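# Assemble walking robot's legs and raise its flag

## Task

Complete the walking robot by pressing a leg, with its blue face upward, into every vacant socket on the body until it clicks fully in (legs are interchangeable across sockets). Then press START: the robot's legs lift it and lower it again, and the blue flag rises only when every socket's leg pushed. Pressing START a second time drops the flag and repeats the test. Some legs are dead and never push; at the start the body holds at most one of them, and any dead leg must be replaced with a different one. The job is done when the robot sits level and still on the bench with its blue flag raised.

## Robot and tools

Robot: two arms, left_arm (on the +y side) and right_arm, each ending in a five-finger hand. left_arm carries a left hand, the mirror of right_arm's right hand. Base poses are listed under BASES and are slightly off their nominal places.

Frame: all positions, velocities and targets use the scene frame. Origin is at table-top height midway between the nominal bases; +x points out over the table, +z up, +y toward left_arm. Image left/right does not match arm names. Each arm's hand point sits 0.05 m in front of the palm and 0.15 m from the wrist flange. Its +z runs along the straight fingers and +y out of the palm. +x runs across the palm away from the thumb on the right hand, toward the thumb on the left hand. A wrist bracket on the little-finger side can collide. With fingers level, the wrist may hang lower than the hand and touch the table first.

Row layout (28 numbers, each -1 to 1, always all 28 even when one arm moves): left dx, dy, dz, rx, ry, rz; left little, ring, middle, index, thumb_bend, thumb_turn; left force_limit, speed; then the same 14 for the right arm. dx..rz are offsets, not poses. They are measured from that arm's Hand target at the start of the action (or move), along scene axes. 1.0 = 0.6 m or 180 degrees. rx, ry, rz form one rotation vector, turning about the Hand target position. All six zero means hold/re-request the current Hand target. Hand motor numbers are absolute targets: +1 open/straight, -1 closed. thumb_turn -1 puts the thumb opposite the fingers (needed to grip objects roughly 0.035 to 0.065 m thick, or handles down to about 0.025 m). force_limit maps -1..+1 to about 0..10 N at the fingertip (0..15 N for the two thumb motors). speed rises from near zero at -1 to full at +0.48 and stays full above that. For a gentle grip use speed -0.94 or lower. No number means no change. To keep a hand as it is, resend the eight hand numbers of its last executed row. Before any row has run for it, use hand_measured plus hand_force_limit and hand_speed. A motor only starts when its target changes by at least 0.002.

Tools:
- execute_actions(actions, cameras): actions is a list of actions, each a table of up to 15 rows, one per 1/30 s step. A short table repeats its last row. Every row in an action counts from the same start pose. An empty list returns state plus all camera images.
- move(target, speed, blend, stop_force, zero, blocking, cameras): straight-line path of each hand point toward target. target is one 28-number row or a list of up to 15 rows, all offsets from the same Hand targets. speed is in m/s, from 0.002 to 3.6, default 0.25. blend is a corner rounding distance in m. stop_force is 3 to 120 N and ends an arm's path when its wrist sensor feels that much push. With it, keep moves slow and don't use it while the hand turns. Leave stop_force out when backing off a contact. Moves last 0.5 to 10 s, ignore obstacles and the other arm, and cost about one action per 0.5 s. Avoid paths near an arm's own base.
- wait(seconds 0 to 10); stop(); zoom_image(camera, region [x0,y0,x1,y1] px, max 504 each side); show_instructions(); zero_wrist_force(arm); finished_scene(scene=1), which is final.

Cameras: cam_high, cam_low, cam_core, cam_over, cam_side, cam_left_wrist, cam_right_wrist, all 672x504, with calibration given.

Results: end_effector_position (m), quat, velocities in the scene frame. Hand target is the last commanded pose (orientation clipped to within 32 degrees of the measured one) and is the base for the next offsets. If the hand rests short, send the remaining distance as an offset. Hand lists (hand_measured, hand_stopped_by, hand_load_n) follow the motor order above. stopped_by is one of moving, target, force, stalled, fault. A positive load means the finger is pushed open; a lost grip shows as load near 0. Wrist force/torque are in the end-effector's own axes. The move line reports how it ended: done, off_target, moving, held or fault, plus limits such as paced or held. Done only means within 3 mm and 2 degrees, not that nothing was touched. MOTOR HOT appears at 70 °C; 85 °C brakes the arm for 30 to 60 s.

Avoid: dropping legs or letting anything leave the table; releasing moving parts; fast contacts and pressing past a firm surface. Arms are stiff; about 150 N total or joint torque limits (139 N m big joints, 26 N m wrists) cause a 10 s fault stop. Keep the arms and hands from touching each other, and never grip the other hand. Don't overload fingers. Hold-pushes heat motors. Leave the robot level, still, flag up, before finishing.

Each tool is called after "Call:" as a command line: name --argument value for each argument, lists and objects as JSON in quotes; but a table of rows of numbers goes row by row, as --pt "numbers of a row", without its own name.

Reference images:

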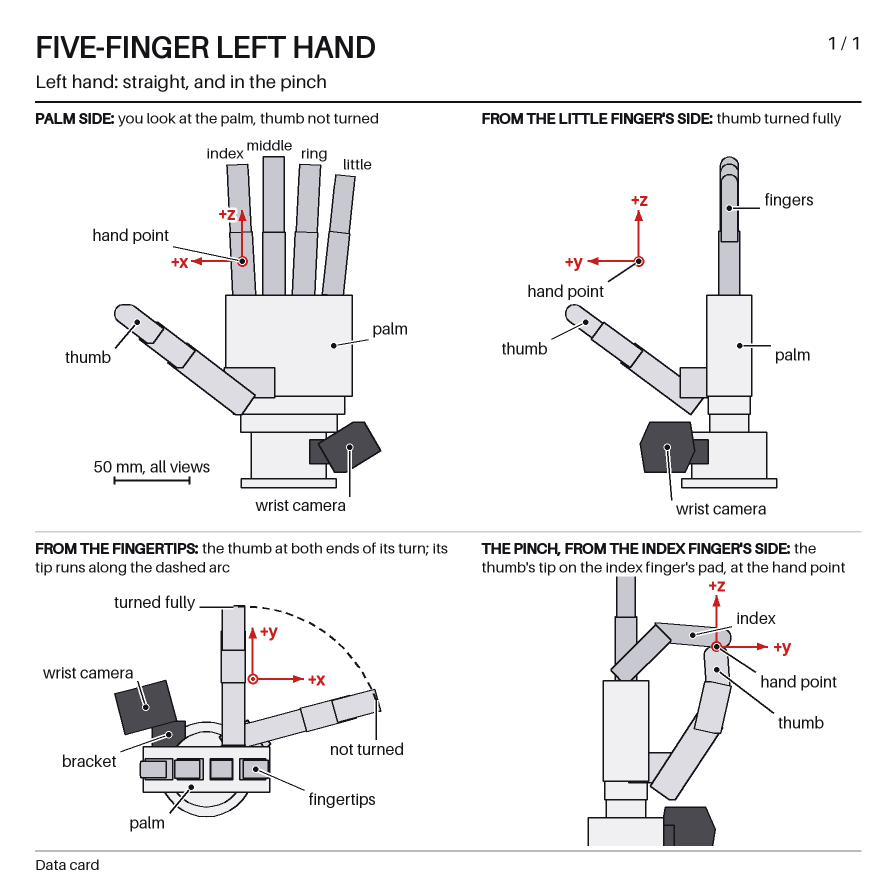

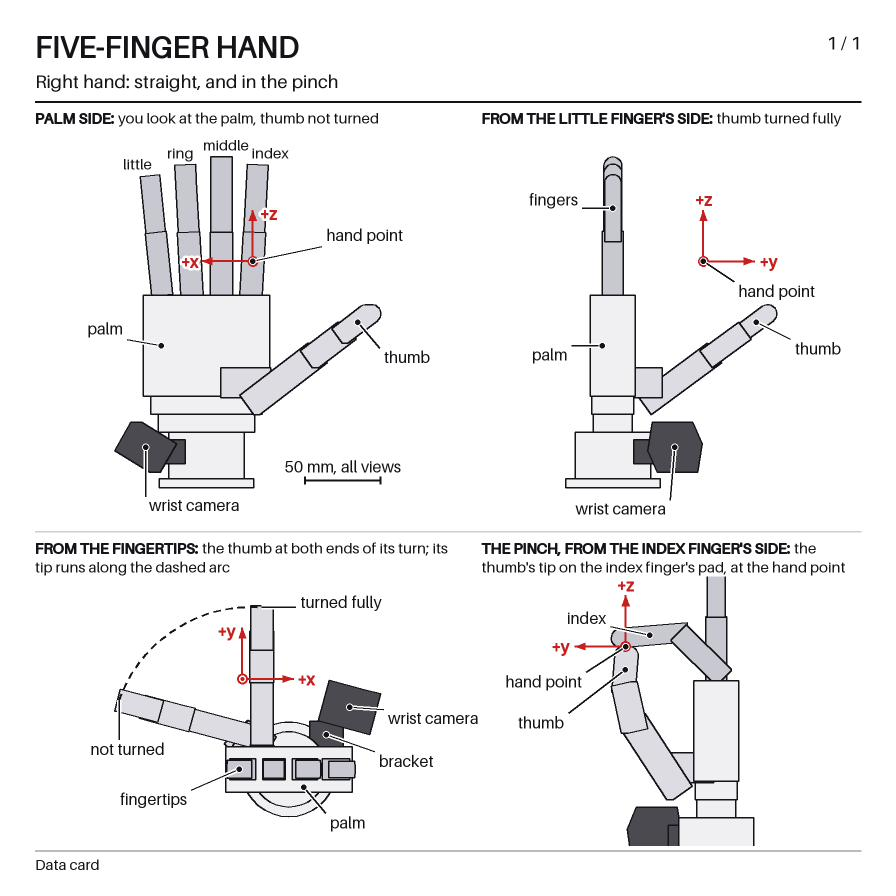

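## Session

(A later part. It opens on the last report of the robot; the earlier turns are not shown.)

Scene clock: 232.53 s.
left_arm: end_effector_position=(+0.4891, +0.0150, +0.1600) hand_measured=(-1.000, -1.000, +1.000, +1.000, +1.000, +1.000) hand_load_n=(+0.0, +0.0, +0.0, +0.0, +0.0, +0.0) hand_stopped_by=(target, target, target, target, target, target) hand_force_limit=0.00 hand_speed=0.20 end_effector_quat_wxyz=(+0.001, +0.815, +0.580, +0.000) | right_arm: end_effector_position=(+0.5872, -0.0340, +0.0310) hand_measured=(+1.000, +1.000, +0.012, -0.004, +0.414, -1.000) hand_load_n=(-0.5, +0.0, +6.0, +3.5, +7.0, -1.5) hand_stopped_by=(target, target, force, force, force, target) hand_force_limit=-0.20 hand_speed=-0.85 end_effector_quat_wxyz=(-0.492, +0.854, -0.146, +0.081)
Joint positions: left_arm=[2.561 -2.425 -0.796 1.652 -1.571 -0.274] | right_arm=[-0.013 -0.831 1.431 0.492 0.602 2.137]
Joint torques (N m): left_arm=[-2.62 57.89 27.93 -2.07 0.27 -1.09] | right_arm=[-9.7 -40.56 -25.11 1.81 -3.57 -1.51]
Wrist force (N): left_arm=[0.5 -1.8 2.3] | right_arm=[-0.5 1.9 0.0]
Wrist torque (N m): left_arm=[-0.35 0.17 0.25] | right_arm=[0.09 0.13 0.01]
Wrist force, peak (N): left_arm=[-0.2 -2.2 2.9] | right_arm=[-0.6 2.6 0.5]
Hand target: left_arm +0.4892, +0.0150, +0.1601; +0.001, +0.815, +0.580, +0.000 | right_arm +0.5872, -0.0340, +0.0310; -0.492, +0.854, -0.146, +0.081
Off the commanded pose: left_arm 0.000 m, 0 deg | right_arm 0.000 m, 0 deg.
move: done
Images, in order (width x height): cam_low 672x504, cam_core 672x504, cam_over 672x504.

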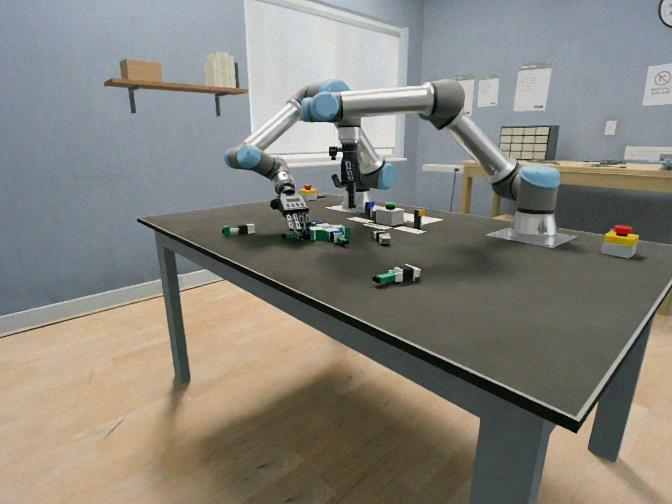

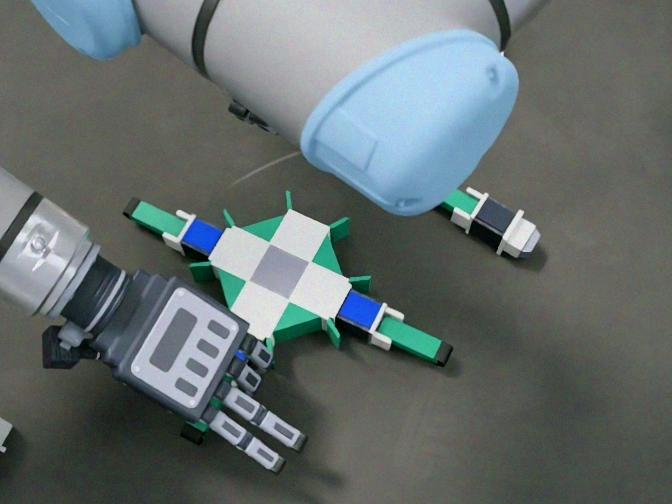

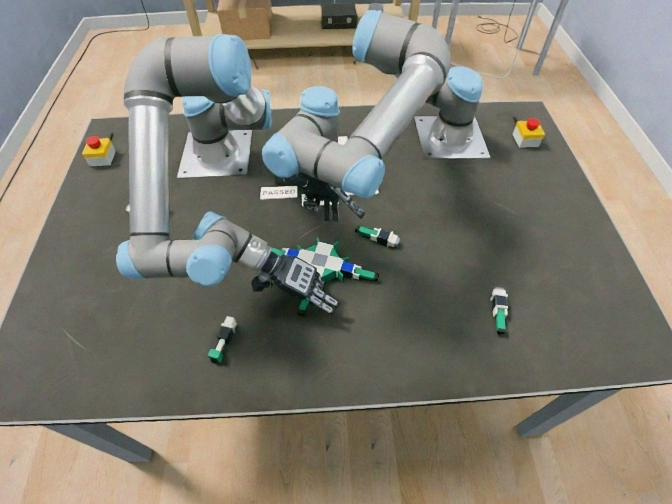

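Call:
move --target '[0,0,-0.125,0,0,0,-1,-1,1,1,1,1,0,0.2,0,0,0,0,0,0,1,1,-0.2,-0.2,0.1,-1,-0.2,-0.85]' --speed 0.15 --stop_force 10 --cameras '["cam_left_wrist","cam_side","cam_high"]'

Scene clock: 237.23 s.
left_arm: end_effector_position=(+0.4892, +0.0150, +0.0850) hand_measured=(-1.000, -1.000, +1.000, +1.000, +1.000, +1.000) hand_load_n=(+0.0, +0.0, +0.0, +0.0, -0.5, +0.0) hand_stopped_by=(target, target, target, target, target, target) hand_force_limit=0.00 hand_speed=0.20 end_effector_quat_wxyz=(+0.001, +0.815, +0.580, +0.000) | right_arm: end_effector_position=(+0.5872, -0.0340, +0.0310) hand_measured=(+1.000, +1.000, +0.012, -0.004, +0.414, -1.000) hand_load_n=(+0.0, +0.0, +5.5, +3.5, +7.5, -1.5) hand_stopped_by=(target, target, force, force, force, target) hand_force_limit=-0.20 hand_speed=-0.85 end_effector_quat_wxyz=(-0.492, +0.854, -0.146, +0.081)
Joint positions: left_arm=[2.561 -2.463 -0.921 1.814 -1.571 -0.274] | right_arm=[-0.013 -0.831 1.431 0.492 0.602 2.137]
Joint torques (N m): left_arm=[5.53 59.74 27.68 -1.07 2.32 0.95] | right_arm=[-9.71 -39.67 -25.1 1.51 -3.54 -1.26]
Wrist force (N): left_arm=[0.5 -2.0 2.5] | right_arm=[-0.7 2.3 0.2]
Wrist torque (N m): left_arm=[-0.40 0.19 0.27] | right_arm=[0.13 0.16 0.01]
Wrist force, peak (N): left_arm=[0.7 -2.0 4.0] | right_arm=[-0.7 2.3 0.2]
Hand target: left_arm +0.4892, +0.0150, +0.0851; +0.001, +0.815, +0.580, +0.000 | right_arm +0.5872, -0.0340, +0.0310; -0.492, +0.854, -0.146, +0.081
Off the commanded pose: left_arm 0.000 m, 0 deg | right_arm 0.000 m, 0 deg.
move: done
camera_calibration:
cam_left_wrist: T_world_to_cam=[[-0.810451, 0.585407, -0.0216319, 0.395048], [0.479527, 0.684174, 0.549509, -0.294827], [0.336486, 0.434976, -0.835208, 0.0142942], [0, 0, 0, 1]] pos_world=[0.456735, -0.0357689, 0.182494]
Images, in order (width x height): cam_high 672x504, cam_side 672x504, cam_left_wrist 672x504.

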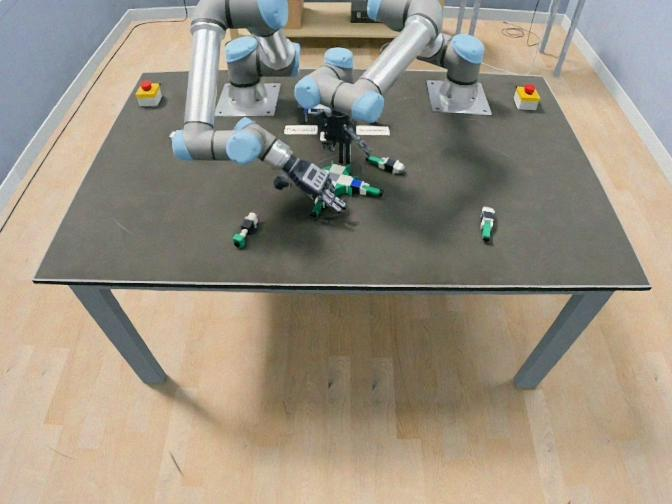

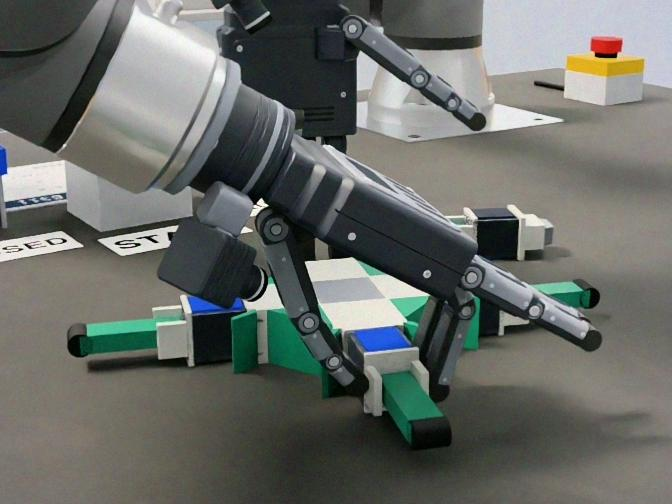

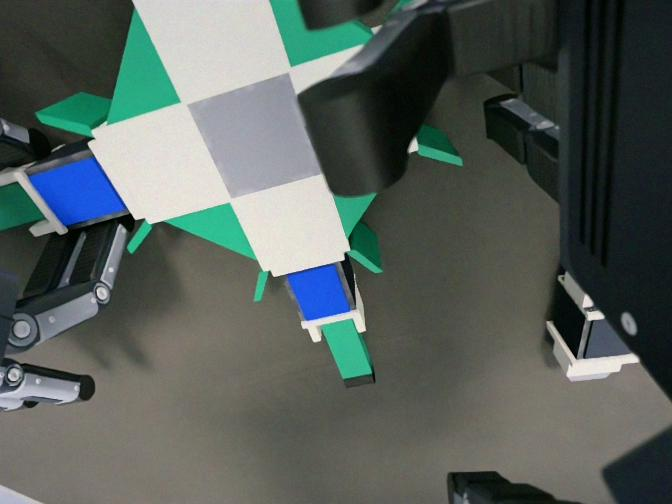

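Call:
zoom_image --camera "cam_left_wrist" --region '[0, 80, 400, 400]'

Scaled by 1.260 from the camera's 672x504 image, which has a finer 960x720 frame.

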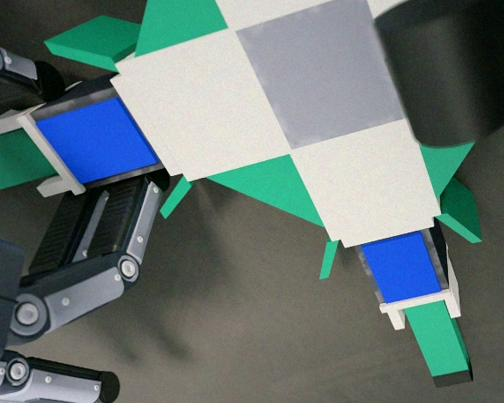

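Call:
move --target '[0.063,-0.0219,0,0,0,0,-1,-1,1,1,1,1,0,0.2,0,0,0,0,0,0,1,1,-0.2,-0.2,0.1,-1,-0.2,-0.85]' --speed 0.04 --stop_force 6 --cameras '["cam_left_wrist","cam_core"]'

Scene clock: 242.40 s.
left_arm: end_effector_position=(+0.5134, +0.0066, +0.0850) hand_measured=(-1.000, -1.000, +1.000, +1.000, +1.000, +1.000) hand_load_n=(+0.0, +0.0, +0.0, +0.0, +0.0, +0.0) hand_stopped_by=(target, target, target, target, target, target) hand_force_limit=0.00 hand_speed=0.20 end_effector_quat_wxyz=(+0.001, +0.815, +0.579, +0.000) | right_arm: end_effector_position=(+0.5873, -0.0340, +0.0311) hand_measured=(+1.000, +1.000, +0.010, -0.002, +0.414, -1.000) hand_load_n=(+0.0, +0.0, +3.5, +8.5, +9.0, +1.5) hand_stopped_by=(target, target, force, force, force, target) hand_force_limit=-0.20 hand_speed=-0.85 end_effector_quat_wxyz=(-0.492, +0.854, -0.146, +0.081)
Joint positions: left_arm=[2.572 -2.533 -0.788 1.752 -1.571 -0.263] | right_arm=[-0.013 -0.831 1.431 0.492 0.602 2.137]
Joint torques (N m): left_arm=[-6.86 46.59 27.52 -3.54 -2.26 -2.25] | right_arm=[10.96 -41.07 -6.55 4.11 -3.64 -1.16]
Wrist force (N): left_arm=[-0.4 -3.2 2.6] | right_arm=[1.3 0.8 1.1]
Wrist torque (N m): left_arm=[-0.43 0.14 0.14] | right_arm=[0.10 0.26 0.11]
Wrist force, peak (N): left_arm=[-1.0 -12.8 1.2] | right_arm=[10.9 -0.6 0.6]
Hand target: left_arm +0.5134, +0.0066, +0.0850; +0.001, +0.815, +0.579, +0.000 (not the last commanded pose) | right_arm +0.5872, -0.0340, +0.0310; -0.492, +0.854, -0.146, +0.081
Off the commanded pose: left_arm 0.014 m, 0 deg | right_arm 0.000 m, 0 deg.
move: contact (left_arm)
camera_calibration:
cam_left_wrist: T_world_to_cam=[[-0.810386, 0.585488, -0.021897, 0.419459], [0.479511, 0.68425, 0.549428, -0.300679], [0.336666, 0.434749, -0.835254, 0.00970702], [0, 0, 0, 1]] pos_world=[0.480834, -0.0440689, 0.182494]
Images, in order (width x height): cam_core 672x504, cam_left_wrist 672x504.

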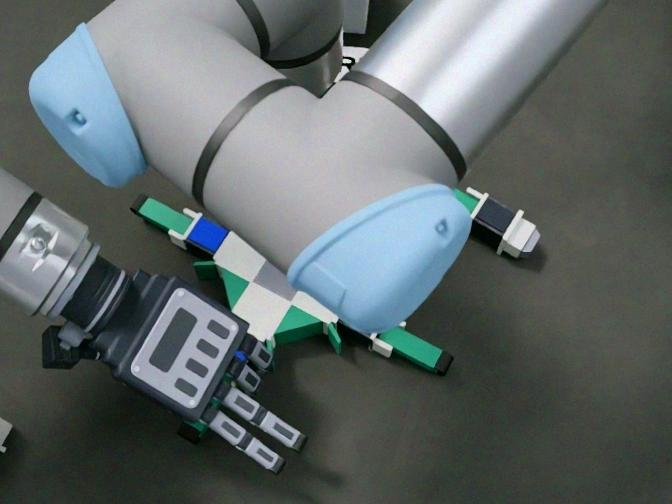

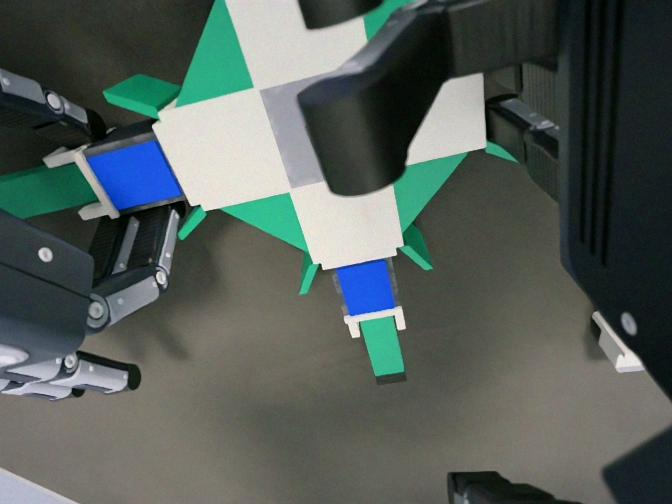

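Call:
zoom_image --camera "cam_left_wrist" --region '[60, 60, 440, 400]'

Call:
zoom_image --camera "cam_core" --region '[120, 180, 400, 470]'

Scaled by 1.326 from the camera's 672x504 image, which has a finer 960x720 frame.

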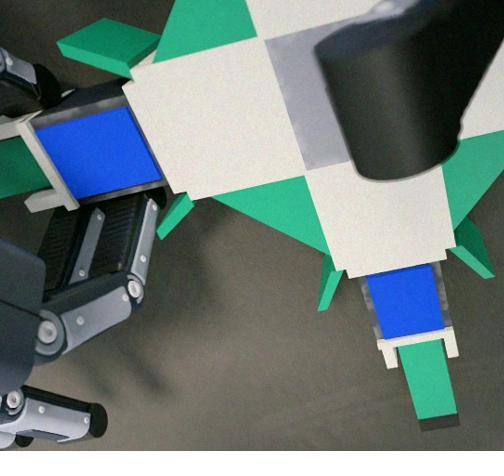

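Scaled by 1.738 from the camera's 672x504 image, which has a finer 960x720 frame.

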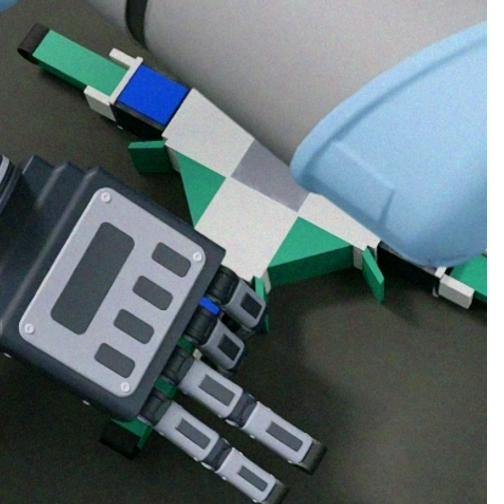

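Call:
move --target '[0,0,0,0,0,0,-1,-1,1,1,1,1,0,0.2,-0.0063,0.0022,0,0,0,0,1,1,-0.2,-0.2,0.1,-1,-0.2,-0.85]' --speed 0.02 --stop_force 30 --cameras '["cam_left_wrist","cam_side"]'

Scene clock: 248.47 s.
left_arm: end_effector_position=(+0.5134, +0.0066, +0.0850) hand_measured=(-1.000, -1.000, +1.000, +1.000, +1.000, +1.000) hand_load_n=(+0.0, +0.0, +2.0, +1.0, +0.0, +0.0) hand_stopped_by=(target, target, target, target, target, target) hand_force_limit=0.00 hand_speed=0.20 end_effector_quat_wxyz=(+0.001, +0.815, +0.579, +0.000) | right_arm: end_effector_position=(+0.5835, -0.0327, +0.0311) hand_measured=(+1.000, +1.000, +0.010, -0.002, +0.414, -1.000) hand_load_n=(+0.0, +0.0, +3.5, +8.5, +9.0, -4.0) hand_stopped_by=(target, target, force, force, force, target) hand_force_limit=-0.20 hand_speed=-0.85 end_effector_quat_wxyz=(-0.492, +0.854, -0.146, +0.081)
Joint positions: left_arm=[2.572 -2.533 -0.788 1.752 -1.571 -0.263] | right_arm=[-0.01 -0.838 1.445 0.483 0.603 2.141]
Joint torques (N m): left_arm=[9.04 53.49 27.72 5.21 -2.68 -1.96] | right_arm=[20.29 -35.38 -15.79 8.58 -5.29 1.36]
Wrist force (N): left_arm=[-2.3 -28.5 2.8] | right_arm=[23.6 -0.8 2.3]
Wrist torque (N m): left_arm=[0.45 0.00 0.45] | right_arm=[0.05 0.63 0.14]
Wrist force, peak (N): left_arm=[-2.4 -28.5 3.0] | right_arm=[24.4 -1.1 3.1]
Hand target: left_arm +0.5134, +0.0066, +0.0850; +0.001, +0.815, +0.579, +0.000 | right_arm +0.5835, -0.0326, +0.0310; -0.492, +0.854, -0.146, +0.081
Off the commanded pose: left_arm 0.000 m, 0 deg | right_arm 0.000 m, 0 deg.
move: done
camera_calibration:
cam_left_wrist: T_world_to_cam=[[-0.810385, 0.585489, -0.021897, 0.419517], [0.479494, 0.684225, 0.549474, -0.300611], [0.336693, 0.434786, -0.835224, 0.00973354], [0, 0, 0, 1]] pos_world=[0.480834, -0.0441689, 0.182494]
Images, in order (width x height): cam_side 672x504, cam_left_wrist 672x504.

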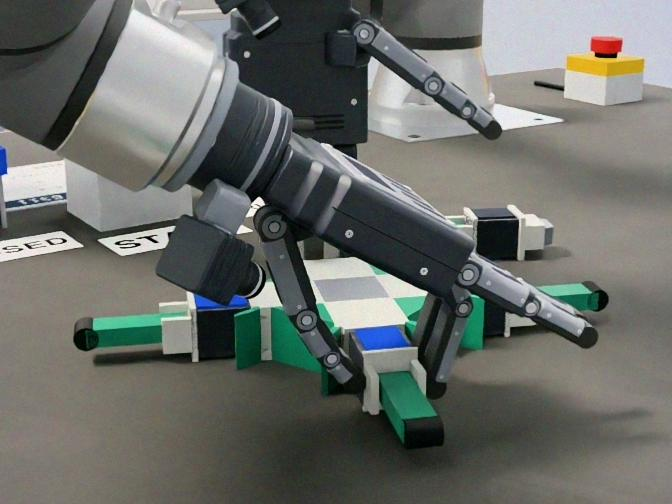

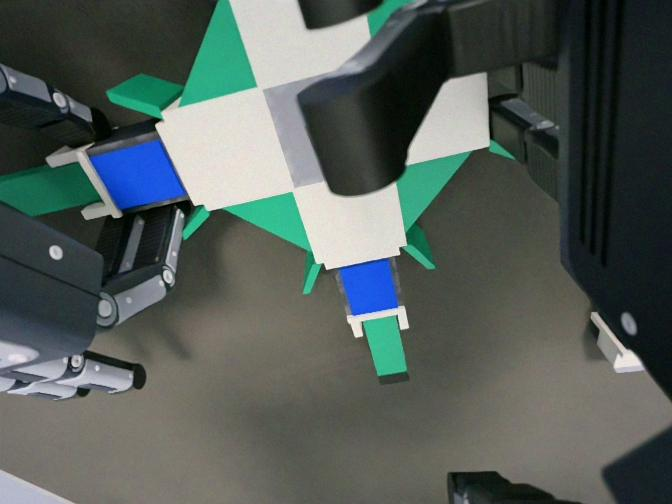

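Call:
zoom_image --camera "cam_left_wrist" --region '[60, 80, 440, 400]'

Scaled by 1.326 from the camera's 672x504 image, which has a finer 960x720 frame.

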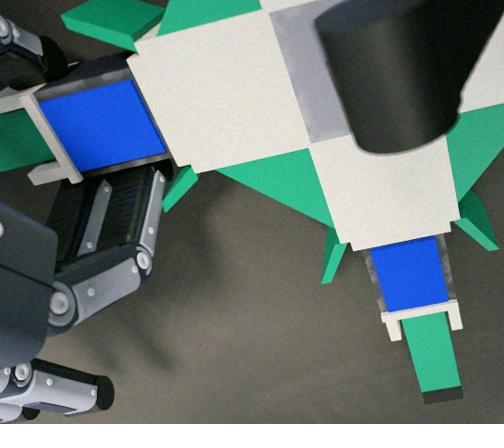

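Call:
move --pt "-0.0473 0.0164 0 0 0 0 -1 -1 1 1 1 1 0 0.2 0 0 0 0 0 0 1 1 -0.2 -0.2 0.1 -1 -0.2 -0.85" --pt "-0.0473 0.0164 0 0 0 0 -1 -1 1 1 1 1 0 0.2 0 0 0 0 0 0 1 1 0.3 0.3 0.56 -1 0 -0.5" --pt "-0.0473 0.0164 0.16 0 0 0 -1 -1 1 1 1 1 0 0.2 0 0 0.12 0 0 0 1 1 0.3 0.3 0.56 -1 0 -0.5" --speed '[0.1,0.1,0.2]' --cameras '["cam_core","cam_side","cam_low"]'

Scene clock: 271.97 s.
left_arm: end_effector_position=(+0.4850, +0.0164, +0.1809) hand_measured=(-1.000, -1.000, +1.000, +1.000, +1.000, +1.000) hand_load_n=(+0.5, +0.0, +0.0, +0.0, +0.0, +0.0) hand_stopped_by=(target, target, target, target, target, target) hand_force_limit=0.00 hand_speed=0.20 end_effector_quat_wxyz=(+0.001, +0.815, +0.580, +0.000) | right_arm: end_effector_position=(+0.5835, -0.0327, +0.1031) hand_measured=(+1.000, +1.000, +0.300, +0.300, +0.560, -1.000) hand_load_n=(+0.0, +0.0, +0.0, +0.0, +0.0, +0.0) hand_stopped_by=(target, target, target, target, target, target) hand_force_limit=0.00 hand_speed=-0.50 end_effector_quat_wxyz=(-0.492, +0.854, -0.146, +0.081)
Joint positions: left_arm=[2.559 -2.408 -0.775 1.613 -1.571 -0.276] | right_arm=[-0.01 -0.925 1.388 0.627 0.603 2.141]
Joint torques (N m): left_arm=[-2.5 55.46 12.76 -3.58 -0.95 -2.29] | right_arm=[5.89 -43.29 -8.05 1.03 -2.53 -2.42]
Wrist force (N): left_arm=[0.9 -1.7 1.1] | right_arm=[-0.8 0.9 -0.3]
Wrist torque (N m): left_arm=[-0.27 0.08 0.21] | right_arm=[0.14 0.23 0.03]
Wrist force, peak (N): left_arm=[-2.4 -28.7 2.5] | right_arm=[23.9 -1.6 2.2]
Hand target: left_arm +0.4850, +0.0164, +0.1810; +0.001, +0.815, +0.579, +0.000 | right_arm +0.5835, -0.0326, +0.1030; -0.492, +0.854, -0.146, +0.081
Off the commanded pose: left_arm 0.000 m, 0 deg | right_arm 0.000 m, 0 deg.
move: done
Images, in order (width x height): cam_low 672x504, cam_core 672x504, cam_side 672x504.

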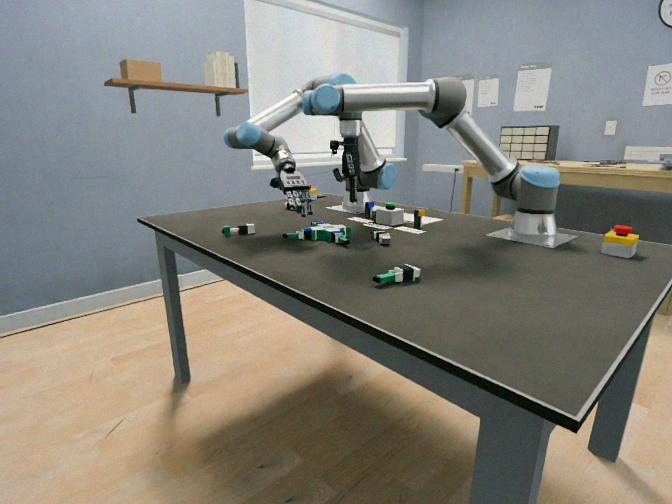

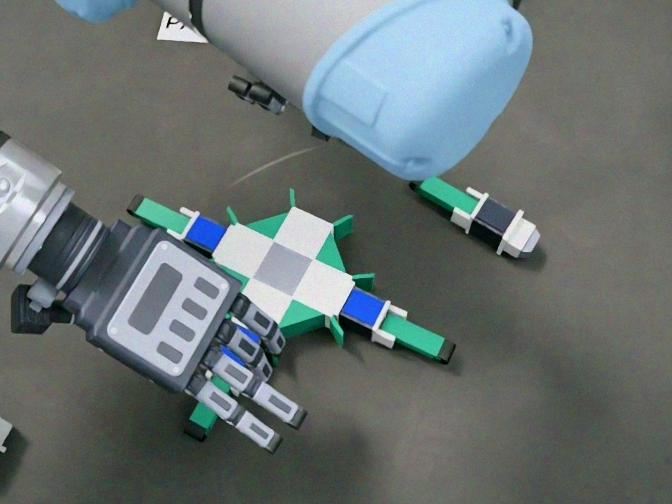

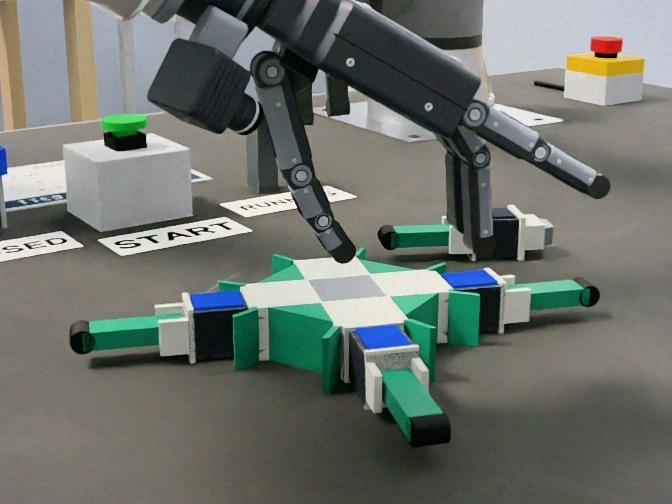

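Call:
move --pt "0.058 0.223 0.115 0 0 -0.5 -1 -1 1 1 1 1 0 0.2 -0.139 -0.4455 0.112 0 0 0.31 1 1 0.3 0.3 0.56 -1 0 -0.5" --pt "0.192 0.223 0.115 0 0 -0.999 -1 -1 1 1 1 1 0 0.2 -0.455 -0.779 -0.005 0 0 0.6228 1 1 0.3 0.3 0.56 -1 0 -0.5" --speed 0.5 --blend '[0.05,0]' --cameras '["cam_right_wrist","cam_low","cam_left_wrist"]'

Scene clock: 281.90 s.
left_arm: end_effector_position=(+0.5988, +0.1509, +0.2492) hand_measured=(-1.000, -1.000, +1.000, +1.000, +1.000, +1.000) hand_load_n=(+0.0, +0.5, +0.0, +0.0, +0.0, +0.0) hand_stopped_by=(target, target, target, target, target, target) hand_force_limit=0.00 hand_speed=0.20 end_effector_quat_wxyz=(+0.072, -0.596, +0.785, -0.153) | right_arm: end_effector_position=(+0.3104, -0.5000, +0.1001) hand_measured=(+1.000, +1.000, +0.300, +0.300, +0.560, -1.000) hand_load_n=(+0.0, +0.0, +0.0, +0.0, +0.0, +0.0) hand_stopped_by=(target, target, target, target, target, target) hand_force_limit=0.00 hand_speed=-0.50 end_effector_quat_wxyz=(-0.342, +0.598, +0.627, -0.363)
Joint positions: left_arm=[2.963 -2.652 -0.035 1.444 -1.479 3.192] | right_arm=[-0.521 -0.901 1.77 1.662 2.07 -0.318]
Joint torques (N m): left_arm=[2.15 63.44 26.81 -3.02 1.67 -2.04] | right_arm=[11.28 -31.38 -18.46 3.35 1.32 0.6]
Wrist force (N): left_arm=[1.0 -1.1 1.1] | right_arm=[-0.4 0.6 -0.7]
Wrist torque (N m): left_arm=[-0.20 0.05 0.25] | right_arm=[0.13 0.16 -0.03]
Wrist force, peak (N): left_arm=[1.0 -2.0 1.6] | right_arm=[-1.0 1.3 -0.2]
Hand target: left_arm +0.6002, +0.1502, +0.2500; +0.000, -0.581, +0.814, +0.001 | right_arm +0.3105, -0.5000, +0.1000; -0.342, +0.598, +0.627, -0.363
Off the commanded pose: left_arm 0.002 m, 20 deg | right_arm 0.000 m, 0 deg.
elbow stopped short (left arm): the move would have taken joint 3 (elbow) straighter than the controller allows.
move: off_target (left_arm)
camera_calibration:
cam_left_wrist: T_world_to_cam=[[0.800762, -0.510329, 0.313599, -0.475162], [-0.596162, -0.62828, 0.499856, 0.323934], [-0.058063, -0.587222, -0.807341, 0.43894], [0, 0, 0, 1]] pos_world=[0.599095, 0.218788, 0.341464]
cam_right_wrist: T_world_to_cam=[[0.478536, 0.244099, -0.843457, 0.059278], [0.571569, -0.815802, 0.0881852, -0.595181], [-0.666567, -0.524293, -0.52991, 0.117934], [0, 0, 0, 1]] pos_world=[0.390431, -0.438187, 0.164979]
Images, in order (width x height): cam_low 672x504, cam_left_wrist 672x504, cam_right_wrist 672x504.

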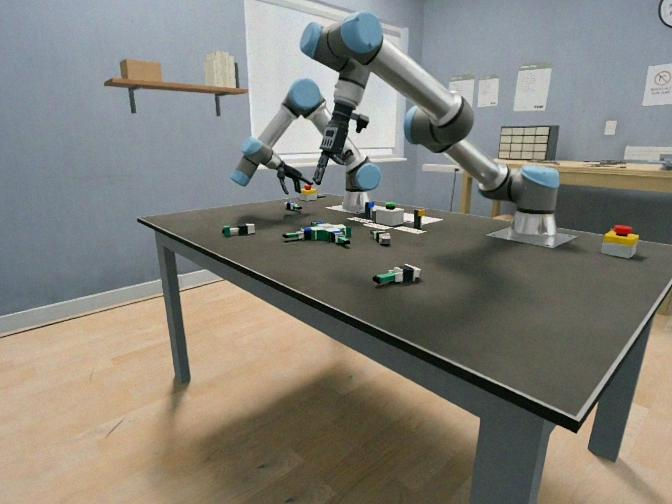

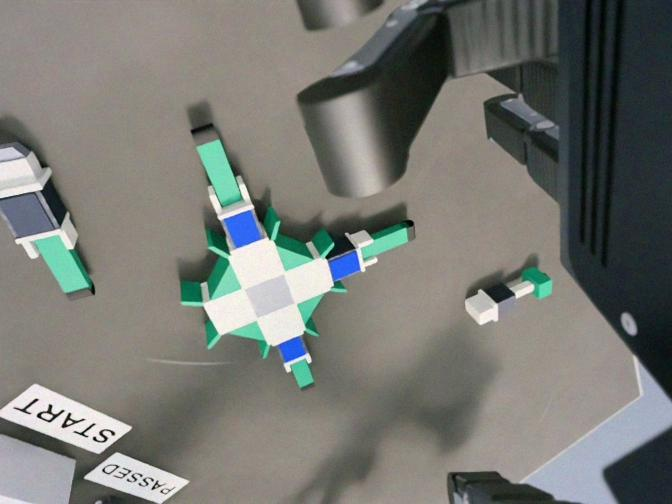

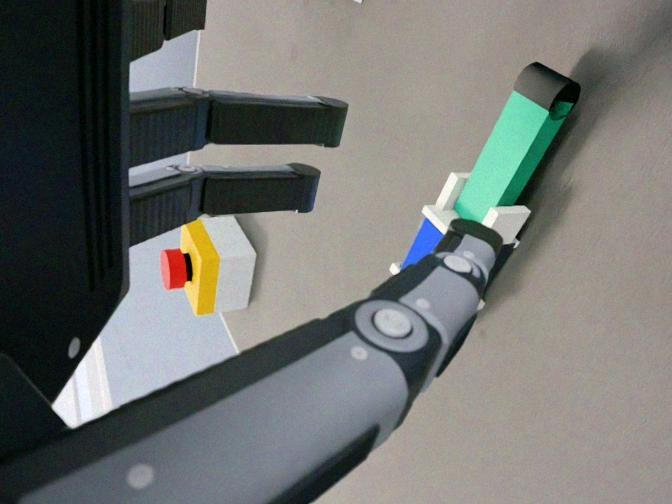

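Call:
zoom_image --camera "cam_right_wrist" --region '[340, 40, 620, 330]'

Scaled by 1.738 from the camera's 672x504 image, which has a finer 960x720 frame.

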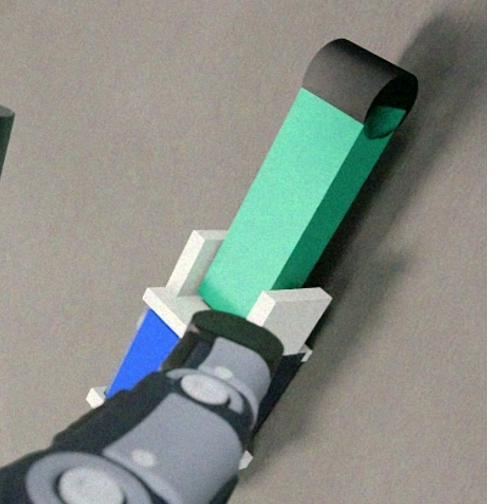

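Call:
move --pt "-0.15 0.08 -0.05 0 0 0.5 -1 -1 1 1 1 1 0 0.2 -0.022 -0.032 -0.02 0 0 -0.032 1 1 0.3 0.3 0.56 -1 0 -0.5" --pt "-0.30 0.167 -0.05 0 0 0.999 -1 -1 1 1 1 1 0 0.2 -0.0435 -0.0632 -0.05 0 0 -0.064 1 1 0.3 0.3 0.56 -1 0 -0.5" --speed 0.5 --blend '[0.05,0]' --cameras '["cam_right_wrist"]'

Scene clock: 301.67 s.
left_arm: end_effector_position=(+0.4202, +0.2504, +0.2200) hand_measured=(-1.000, -1.000, +1.000, +1.000, +1.000, +1.000) hand_load_n=(+0.0, +0.0, +0.0, +0.0, +0.0, +0.0) hand_stopped_by=(target, target, target, target, target, target) hand_force_limit=0.00 hand_speed=0.20 end_effector_quat_wxyz=(+0.001, +0.815, +0.579, +0.000) | right_arm: end_effector_position=(+0.2843, -0.5380, +0.0700) hand_measured=(+1.000, +1.000, +0.300, +0.300, +0.560, -1.000) hand_load_n=(+0.0, +0.0, -0.5, +0.0, +0.0, +0.0) hand_stopped_by=(target, target, target, target, target, target) hand_force_limit=0.00 hand_speed=-0.50 end_effector_quat_wxyz=(-0.377, +0.658, +0.564, -0.327)
Joint positions: left_arm=[2.932 -1.856 -1.543 1.83 -1.57 0.097] | right_arm=[-0.681 -0.838 1.763 1.619 2.037 -0.292]
Joint torques (N m): left_arm=[7.17 22.02 27.55 -3.53 0.28 -2.33] | right_arm=[8.93 -47.61 -17.85 1.9 -0.37 1.09]
Wrist force (N): left_arm=[0.9 -1.7 1.2] | right_arm=[-0.4 0.3 -0.3]
Wrist torque (N m): left_arm=[-0.29 0.07 0.12] | right_arm=[0.05 0.15 -0.03]
Wrist force, peak (N): left_arm=[1.1 -2.0 1.6] | right_arm=[-0.9 0.8 -0.8]
Hand target: left_arm +0.4202, +0.2504, +0.2200; +0.001, +0.815, +0.579, +0.000 | right_arm +0.2844, -0.5380, +0.0700; -0.377, +0.658, +0.564, -0.327
Off the commanded pose: left_arm 0.000 m, 0 deg | right_arm 0.000 m, 0 deg.
move: done
camera_calibration:
cam_right_wrist: T_world_to_cam=[[0.51749, 0.143723, -0.843533, -0.00940769], [0.397329, -0.913436, 0.0881196, -0.611475], [-0.757848, -0.380761, -0.529799, 0.167859], [0, 0, 0, 1]] pos_world=[0.375037, -0.493277, 0.134879]
Images, in order (width x height): cam_right_wrist 672x504.

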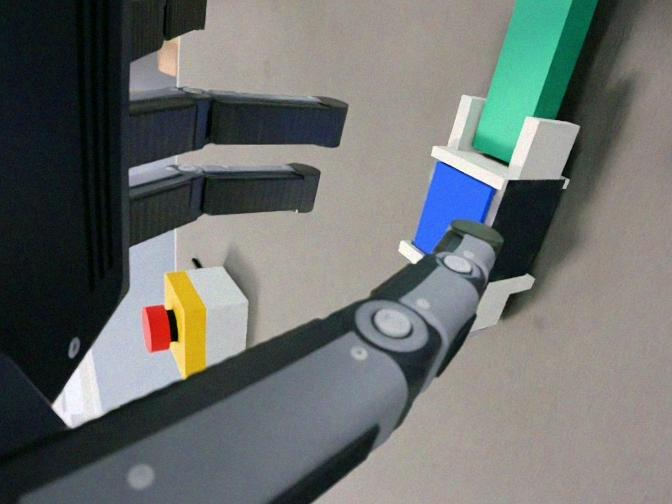

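Call:
move --target '[0,0,0,0,0,0,-1,-1,1,1,1,1,0,0.2,0.005,0,-0.0658,0,0,0.014,1,1,0.3,0.3,0.56,-1,0,-0.5]' --speed 0.1 --stop_force 8 --cameras '["cam_right_wrist"]'

Scene clock: 311.60 s.
left_arm: end_effector_position=(+0.4202, +0.2504, +0.2200) hand_measured=(-1.000, -1.000, +1.000, +1.000, +1.000, +1.000) hand_load_n=(+0.0, +0.0, +0.0, +0.0, +0.0, +0.0) hand_stopped_by=(target, target, target, target, target, target) hand_force_limit=0.00 hand_speed=0.20 end_effector_quat_wxyz=(+0.001, +0.815, +0.579, +0.000) | right_arm: end_effector_position=(+0.2874, -0.5380, +0.0306) hand_measured=(+1.000, +1.000, +0.300, +0.300, +0.560, -1.000) hand_load_n=(+0.0, +0.0, +0.0, +0.0, +0.0, +0.0) hand_stopped_by=(target, target, target, target, target, target) hand_force_limit=0.00 hand_speed=-0.50 end_effector_quat_wxyz=(-0.369, +0.645, +0.579, -0.335)
Joint positions: left_arm=[2.932 -1.856 -1.543 1.83 -1.57 0.097] | right_arm=[-0.664 -0.762 1.759 1.538 2.059 -0.309]
Joint torques (N m): left_arm=[7.09 22.7 27.78 -3.53 2.4 -1.15] | right_arm=[-9.41 -50.3 -1.24 2.47 -1.89 2.2]
Wrist force (N): left_arm=[0.7 -1.8 1.4] | right_arm=[-0.5 0.6 -0.1]
Wrist torque (N m): left_arm=[-0.32 0.10 0.15] | right_arm=[0.09 0.15 0.17]
Wrist force, peak (N): left_arm=[1.0 -1.9 1.4] | right_arm=[-0.3 1.5 0.2]
Hand target: left_arm +0.4202, +0.2504, +0.2200; +0.001, +0.815, +0.579, +0.000 | right_arm +0.2874, -0.5380, +0.0306; -0.369, +0.645, +0.579, -0.335
Off the commanded pose: left_arm 0.000 m, 0 deg | right_arm 0.000 m, 0 deg.
move: done
camera_calibration:
cam_right_wrist: T_world_to_cam=[[0.510709, 0.166505, -0.843476, -0.0300738], [0.43731, -0.894984, 0.0881103, -0.610789], [-0.740227, -0.413859, -0.529891, 0.126495], [0, 0, 0, 1]] pos_world=[0.376098, -0.489288, 0.0954789]
Images, in order (width x height): cam_right_wrist 672x504.

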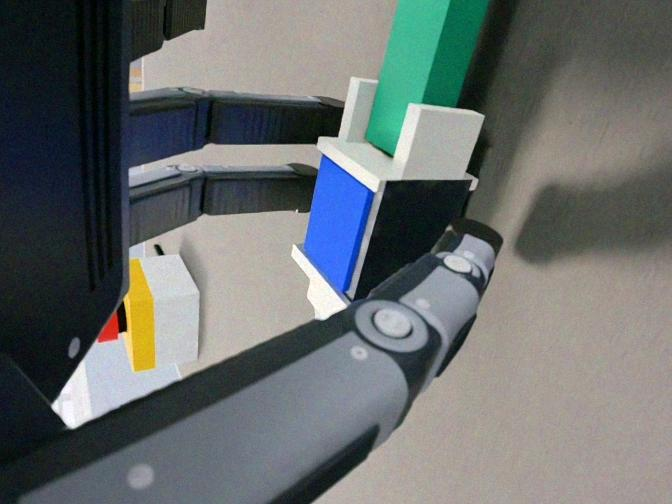

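Call:
execute_actions --actions '[[[0,0,0,0,0,0,-1,-1,1,1,1,1,0,0.2,0,0,0,0,0,0,1,1,-0.2,-0.2,0.1,-1,-0.2,-0.85]],[[0,0,0,0,0,0,-1,-1,1,1,1,1,0,0.2,0,0,0,0,0,0,1,1,-0.2,-0.2,0.1,-1,-0.2,-0.85]]]' --cameras '["cam_right_wrist"]'

Scene clock: 314.37 s.
left_arm: end_effector_position=(+0.4202, +0.2504, +0.2200) hand_measured=(-1.000, -1.000, +1.000, +1.000, +1.000, +1.000) hand_load_n=(+0.0, +0.0, +0.0, +0.0, +0.0, +0.0) hand_stopped_by=(target, target, target, target, target, target) hand_force_limit=0.00 hand_speed=0.20 end_effector_quat_wxyz=(+0.001, +0.815, +0.579, +0.000) | right_arm: end_effector_position=(+0.2874, -0.5380, +0.0306) hand_measured=(+1.000, +1.000, +0.012, -0.002, +0.408, -1.000) hand_load_n=(+0.0, +0.0, +6.5, +6.0, +8.0, -3.5) hand_stopped_by=(target, target, force, force, force, target) hand_force_limit=-0.20 hand_speed=-0.85 end_effector_quat_wxyz=(-0.369, +0.645, +0.579, -0.335)
Joint positions: left_arm=[2.932 -1.856 -1.543 1.83 -1.57 0.097] | right_arm=[-0.664 -0.762 1.759 1.538 2.059 -0.309]
Joint torques (N m): left_arm=[6.61 22.7 26.5 -3.6 2.3 0.69] | right_arm=[-9.5 -51.33 -1.37 2.14 -1.09 2.12]
Wrist force (N): left_arm=[0.7 -1.7 1.3] | right_arm=[-0.5 -1.2 -1.1]
Wrist torque (N m): left_arm=[-0.30 0.10 0.15] | right_arm=[-0.03 0.16 0.12]
Wrist force, peak (N): left_arm=[0.8 -2.0 1.4] | right_arm=[-0.5 -1.3 -1.4]
Hand target: left_arm +0.4202, +0.2504, +0.2200; +0.001, +0.815, +0.579, +0.000 | right_arm +0.2874, -0.5380, +0.0306; -0.369, +0.645, +0.579, -0.335
Off the commanded pose: left_arm 0.000 m, 0 deg | right_arm 0.000 m, 0 deg.
camera_calibration:
cam_right_wrist: T_world_to_cam=[[0.510647, 0.16647, -0.843521, -0.0300126], [0.437317, -0.89498, 0.0881155, -0.610746], [-0.740266, -0.413882, -0.529819, 0.126418], [0, 0, 0, 1]] pos_world=[0.375998, -0.489288, 0.0954787]
Images, in order (width x height): cam_right_wrist 672x504.

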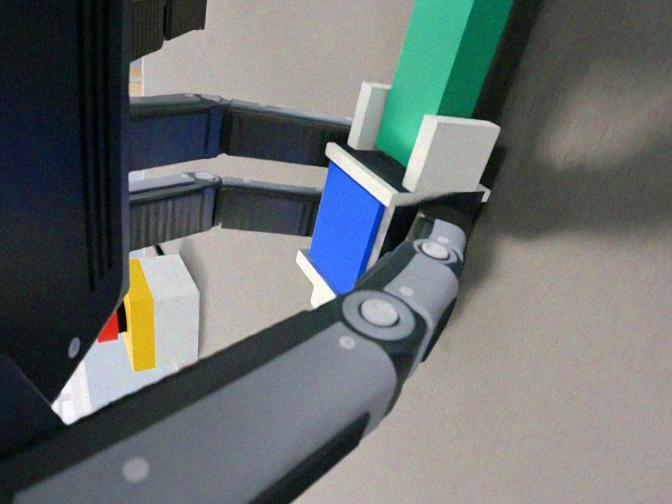

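Call:
move --pt "0 0 0 0 0 0 -1 -1 1 1 1 1 0 0.2 0 0 0.08 0 0 0 1 1 -0.2 -0.2 0.1 -1 -0.2 -0.85" --pt "0 0 0 0 0 0 -1 -1 1 1 1 1 0 0.2 0.3877 0.2967 0.08 0 0 0 1 1 -0.2 -0.2 0.1 -1 -0.2 -0.85" --pt "0 0 0 0 0 0 -1 -1 1 1 1 1 0 0.2 0.3877 0.2967 0.001 0 0 0 1 1 -0.2 -0.2 0.1 -1 -0.2 -0.85" --pt "0 0 0 0 0 0 -1 -1 1 1 1 1 0 0.2 0.3877 0.2967 0.001 0 0 0 1 1 0.3 0.3 0.56 -1 0 -0.6" --pt "0 0 0 0 0 0 -1 -1 1 1 1 1 0 0.2 0.3877 0.2967 0.15 0 0 0 1 1 0.3 0.3 0.56 -1 0 -0.6" --speed '[0.3,0.3,0.1,0.1,0.2]' --blend '[0.02,0.02,0,0,0]' --cameras '["cam_right_wrist"]'

Scene clock: 324.00 s.
left_arm: end_effector_position=(+0.4202, +0.2504, +0.2200) hand_measured=(-1.000, -1.000, +1.000, +1.000, +1.000, +1.000) hand_load_n=(+0.0, +0.0, +0.0, +0.0, +0.0, +0.0) hand_stopped_by=(target, target, target, target, target, target) hand_force_limit=0.00 hand_speed=0.20 end_effector_quat_wxyz=(+0.001, +0.815, +0.579, +0.000) | right_arm: end_effector_position=(+0.5200, -0.3599, +0.1205) hand_measured=(+1.000, +1.000, +0.300, +0.300, +0.560, -1.000) hand_load_n=(+0.0, +0.0, +0.0, +0.0, +0.0, +0.0) hand_stopped_by=(target, target, target, target, target, target) hand_force_limit=0.00 hand_speed=-0.60 end_effector_quat_wxyz=(-0.369, +0.645, +0.579, -0.335)
Joint positions: left_arm=[2.932 -1.856 -1.543 1.83 -1.57 0.097] | right_arm=[-0.197 -0.55 1.006 2.157 1.663 -0.049]
Joint torques (N m): left_arm=[6.67 22.73 27.14 -3.41 2.16 1.81] | right_arm=[2.79 -59.91 -5.72 1.81 -0.88 -1.67]
Wrist force (N): left_arm=[0.8 -1.8 1.4] | right_arm=[-0.4 0.1 0.2]
Wrist torque (N m): left_arm=[-0.31 0.09 0.15] | right_arm=[0.01 0.15 0.05]
Wrist force, peak (N): left_arm=[0.7 -1.9 1.7] | right_arm=[0.0 -15.7 -5.5]
Hand target: left_arm +0.4202, +0.2504, +0.2200; +0.001, +0.815, +0.579, +0.000 | right_arm +0.5200, -0.3599, +0.1206; -0.369, +0.645, +0.579, -0.335
Off the commanded pose: left_arm 0.000 m, 0 deg | right_arm 0.000 m, 0 deg.
move: done
camera_calibration:
cam_right_wrist: T_world_to_cam=[[0.510847, 0.166487, -0.843397, -0.102778], [0.437294, -0.894983, 0.0881995, -0.561127], [-0.740142, -0.413868, -0.530003, 0.419942], [0, 0, 0, 1]] pos_world=[0.608698, -0.311288, 0.185379]
Images, in order (width x height): cam_right_wrist 672x504.

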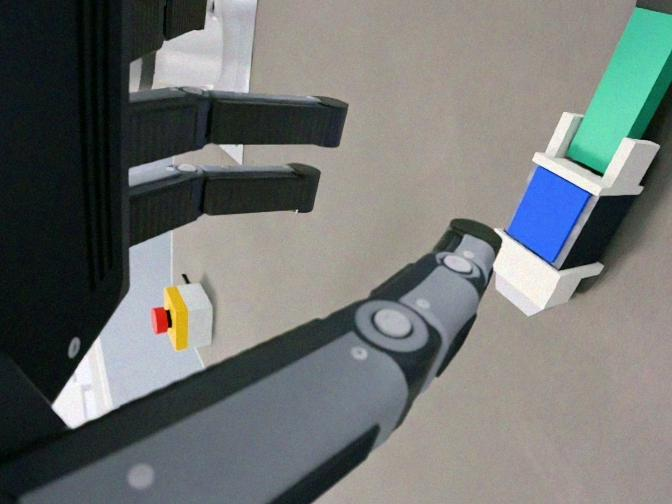

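Call:
move --pt "0 0 0 0 0 0 -1 -1 1 1 1 1 0 0.2 -0.033 0.017 0.067 0 0 -0.5 1 1 0.3 0.3 0.56 -1 0 -0.6" --pt "0 0 0 0 0 0 -1 -1 1 1 1 1 0 0.2 0.014 0.0415 -0.084 0 0 -1.0 1 1 0.3 0.3 0.56 -1 0 -0.6" --speed 0.5 --blend '[0.03,0]' --cameras '["cam_right_wrist"]'

Scene clock: 335.40 s.
left_arm: end_effector_position=(+0.4202, +0.2504, +0.2200) hand_measured=(-1.000, -1.000, +1.000, +1.000, +1.000, +1.000) hand_load_n=(+0.0, +0.0, +0.0, +0.0, +0.0, +0.0) hand_stopped_by=(target, target, target, target, target, target) hand_force_limit=0.00 hand_speed=0.20 end_effector_quat_wxyz=(+0.001, +0.815, +0.579, +0.000) | right_arm: end_effector_position=(+0.5283, -0.3350, +0.0701) hand_measured=(+1.000, +1.000, +0.300, +0.300, +0.560, -1.000) hand_load_n=(+0.0, +0.0, +0.0, +0.0, +0.0, +0.0) hand_stopped_by=(target, target, target, target, target, target) hand_force_limit=0.00 hand_speed=-0.60 end_effector_quat_wxyz=(+0.335, -0.579, +0.645, -0.369) end_effector_velocity=(+0.000, -0.001, +0.000) end_effector_angular_velocity=(+0.000, +0.000, -0.005)
Joint positions: left_arm=[2.932 -1.856 -1.543 1.83 -1.57 0.097] | right_arm=[-0.456 -1.494 2.198 -0.147 1.256 2.957]
Joint velocities: left_arm=[within noise] | right_arm=[0 0 0 -0.001 0.005 0.003]
Joint torques (N m): left_arm=[5.72 22.92 26.76 -3.23 2 1.66] | right_arm=[1.5 -28.6 -24.93 0 2.11 1.21]
Wrist force (N): left_arm=[0.8 -1.7 1.3] | right_arm=[-0.8 0.4 -0.3]
Wrist torque (N m): left_arm=[-0.29 0.08 0.15] | right_arm=[0.05 0.21 0.12]
Wrist force, peak (N): left_arm=[0.8 -2.0 1.6] | right_arm=[-0.8 1.2 -0.3]
Hand target: left_arm +0.4202, +0.2504, +0.2200; +0.001, +0.815, +0.579, +0.000 | right_arm +0.5284, -0.3350, +0.0702; +0.335, -0.579, +0.645, -0.369
Off the commanded pose: left_arm 0.000 m, 0 deg | right_arm 0.000 m, 0 deg.
move: done
camera_calibration:
cam_right_wrist: T_world_to_cam=[[-0.510807, -0.1666, -0.843398, 0.274518], [-0.437519, 0.894872, 0.0882168, 0.523844], [0.740036, 0.414064, -0.529997, -0.0949754], [0, 0, 0, 1]] pos_world=[0.439703, -0.383713, 0.134979]
Images, in order (width x height): cam_right_wrist 672x504.

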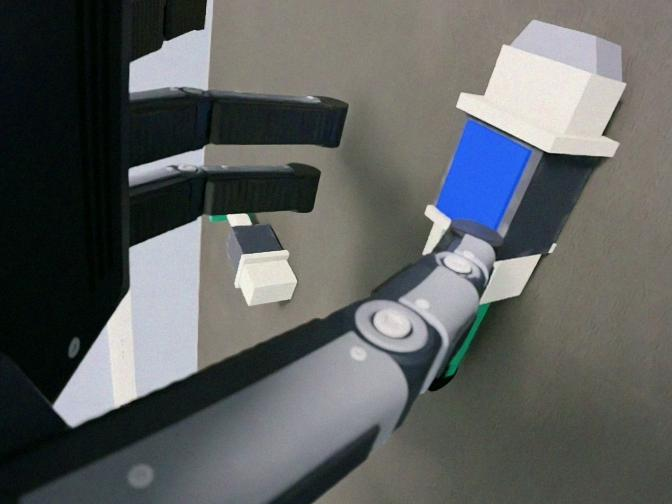

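Call:
move --target '[0,0,0,0,0,0,-1,-1,1,1,1,1,0,0.2,-0.0103,-0.01,-0.0655,0,0,0,1,1,0.3,0.3,0.56,-1,0,-0.6]' --speed 0.1 --stop_force 8 --cameras '["cam_right_wrist"]'

Scene clock: 342.40 s.
left_arm: end_effector_position=(+0.4202, +0.2504, +0.2200) hand_measured=(-1.000, -1.000, +1.000, +1.000, +1.000, +1.000) hand_load_n=(+0.0, +0.0, +0.0, +0.0, -0.5, +0.0) hand_stopped_by=(target, target, target, target, target, target) hand_force_limit=0.00 hand_speed=0.20 end_effector_quat_wxyz=(+0.001, +0.815, +0.579, +0.000) | right_arm: end_effector_position=(+0.5222, -0.3410, +0.0309) hand_measured=(+1.000, +1.000, +0.300, +0.300, +0.560, -1.000) hand_load_n=(+0.0, +0.0, +0.0, +0.0, +0.0, +0.0) hand_stopped_by=(target, target, target, target, target, target) hand_force_limit=0.00 hand_speed=-0.60 end_effector_quat_wxyz=(+0.335, -0.579, +0.645, -0.369)
Joint positions: left_arm=[2.932 -1.856 -1.543 1.83 -1.57 0.097] | right_arm=[-0.485 -1.426 2.258 -0.271 1.231 2.94]
Joint torques (N m): left_arm=[5.79 23.34 26.43 -3.08 1.93 1.67] | right_arm=[10.22 -32.03 -25.07 -0.72 1.79 2.14]
Wrist force (N): left_arm=[0.6 -1.7 1.5] | right_arm=[-0.4 0.2 -0.1]
Wrist torque (N m): left_arm=[-0.30 0.12 0.14] | right_arm=[0.00 0.14 0.15]
Wrist force, peak (N): left_arm=[0.8 -1.9 1.5] | right_arm=[-1.1 0.6 -0.4]
Hand target: left_arm +0.4202, +0.2504, +0.2200; +0.001, +0.815, +0.579, +0.000 | right_arm +0.5222, -0.3410, +0.0309; +0.335, -0.579, +0.645, -0.369
Off the commanded pose: left_arm 0.000 m, 0 deg | right_arm 0.000 m, 0 deg.
move: done
camera_calibration:
cam_right_wrist: T_world_to_cam=[[-0.510647, -0.16647, -0.843521, 0.237282], [-0.437317, 0.89498, 0.0881155, 0.529923], [0.740266, 0.413882, -0.529819, -0.108866], [0, 0, 0, 1]] pos_world=[0.433502, -0.389712, 0.0957787]
Images, in order (width x height): cam_right_wrist 672x504.

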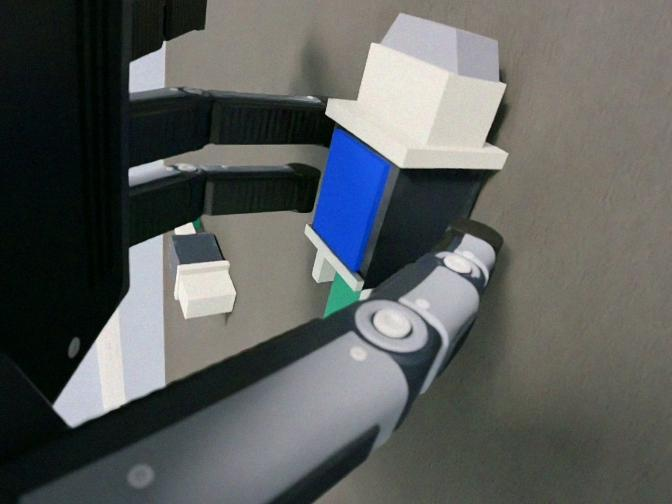

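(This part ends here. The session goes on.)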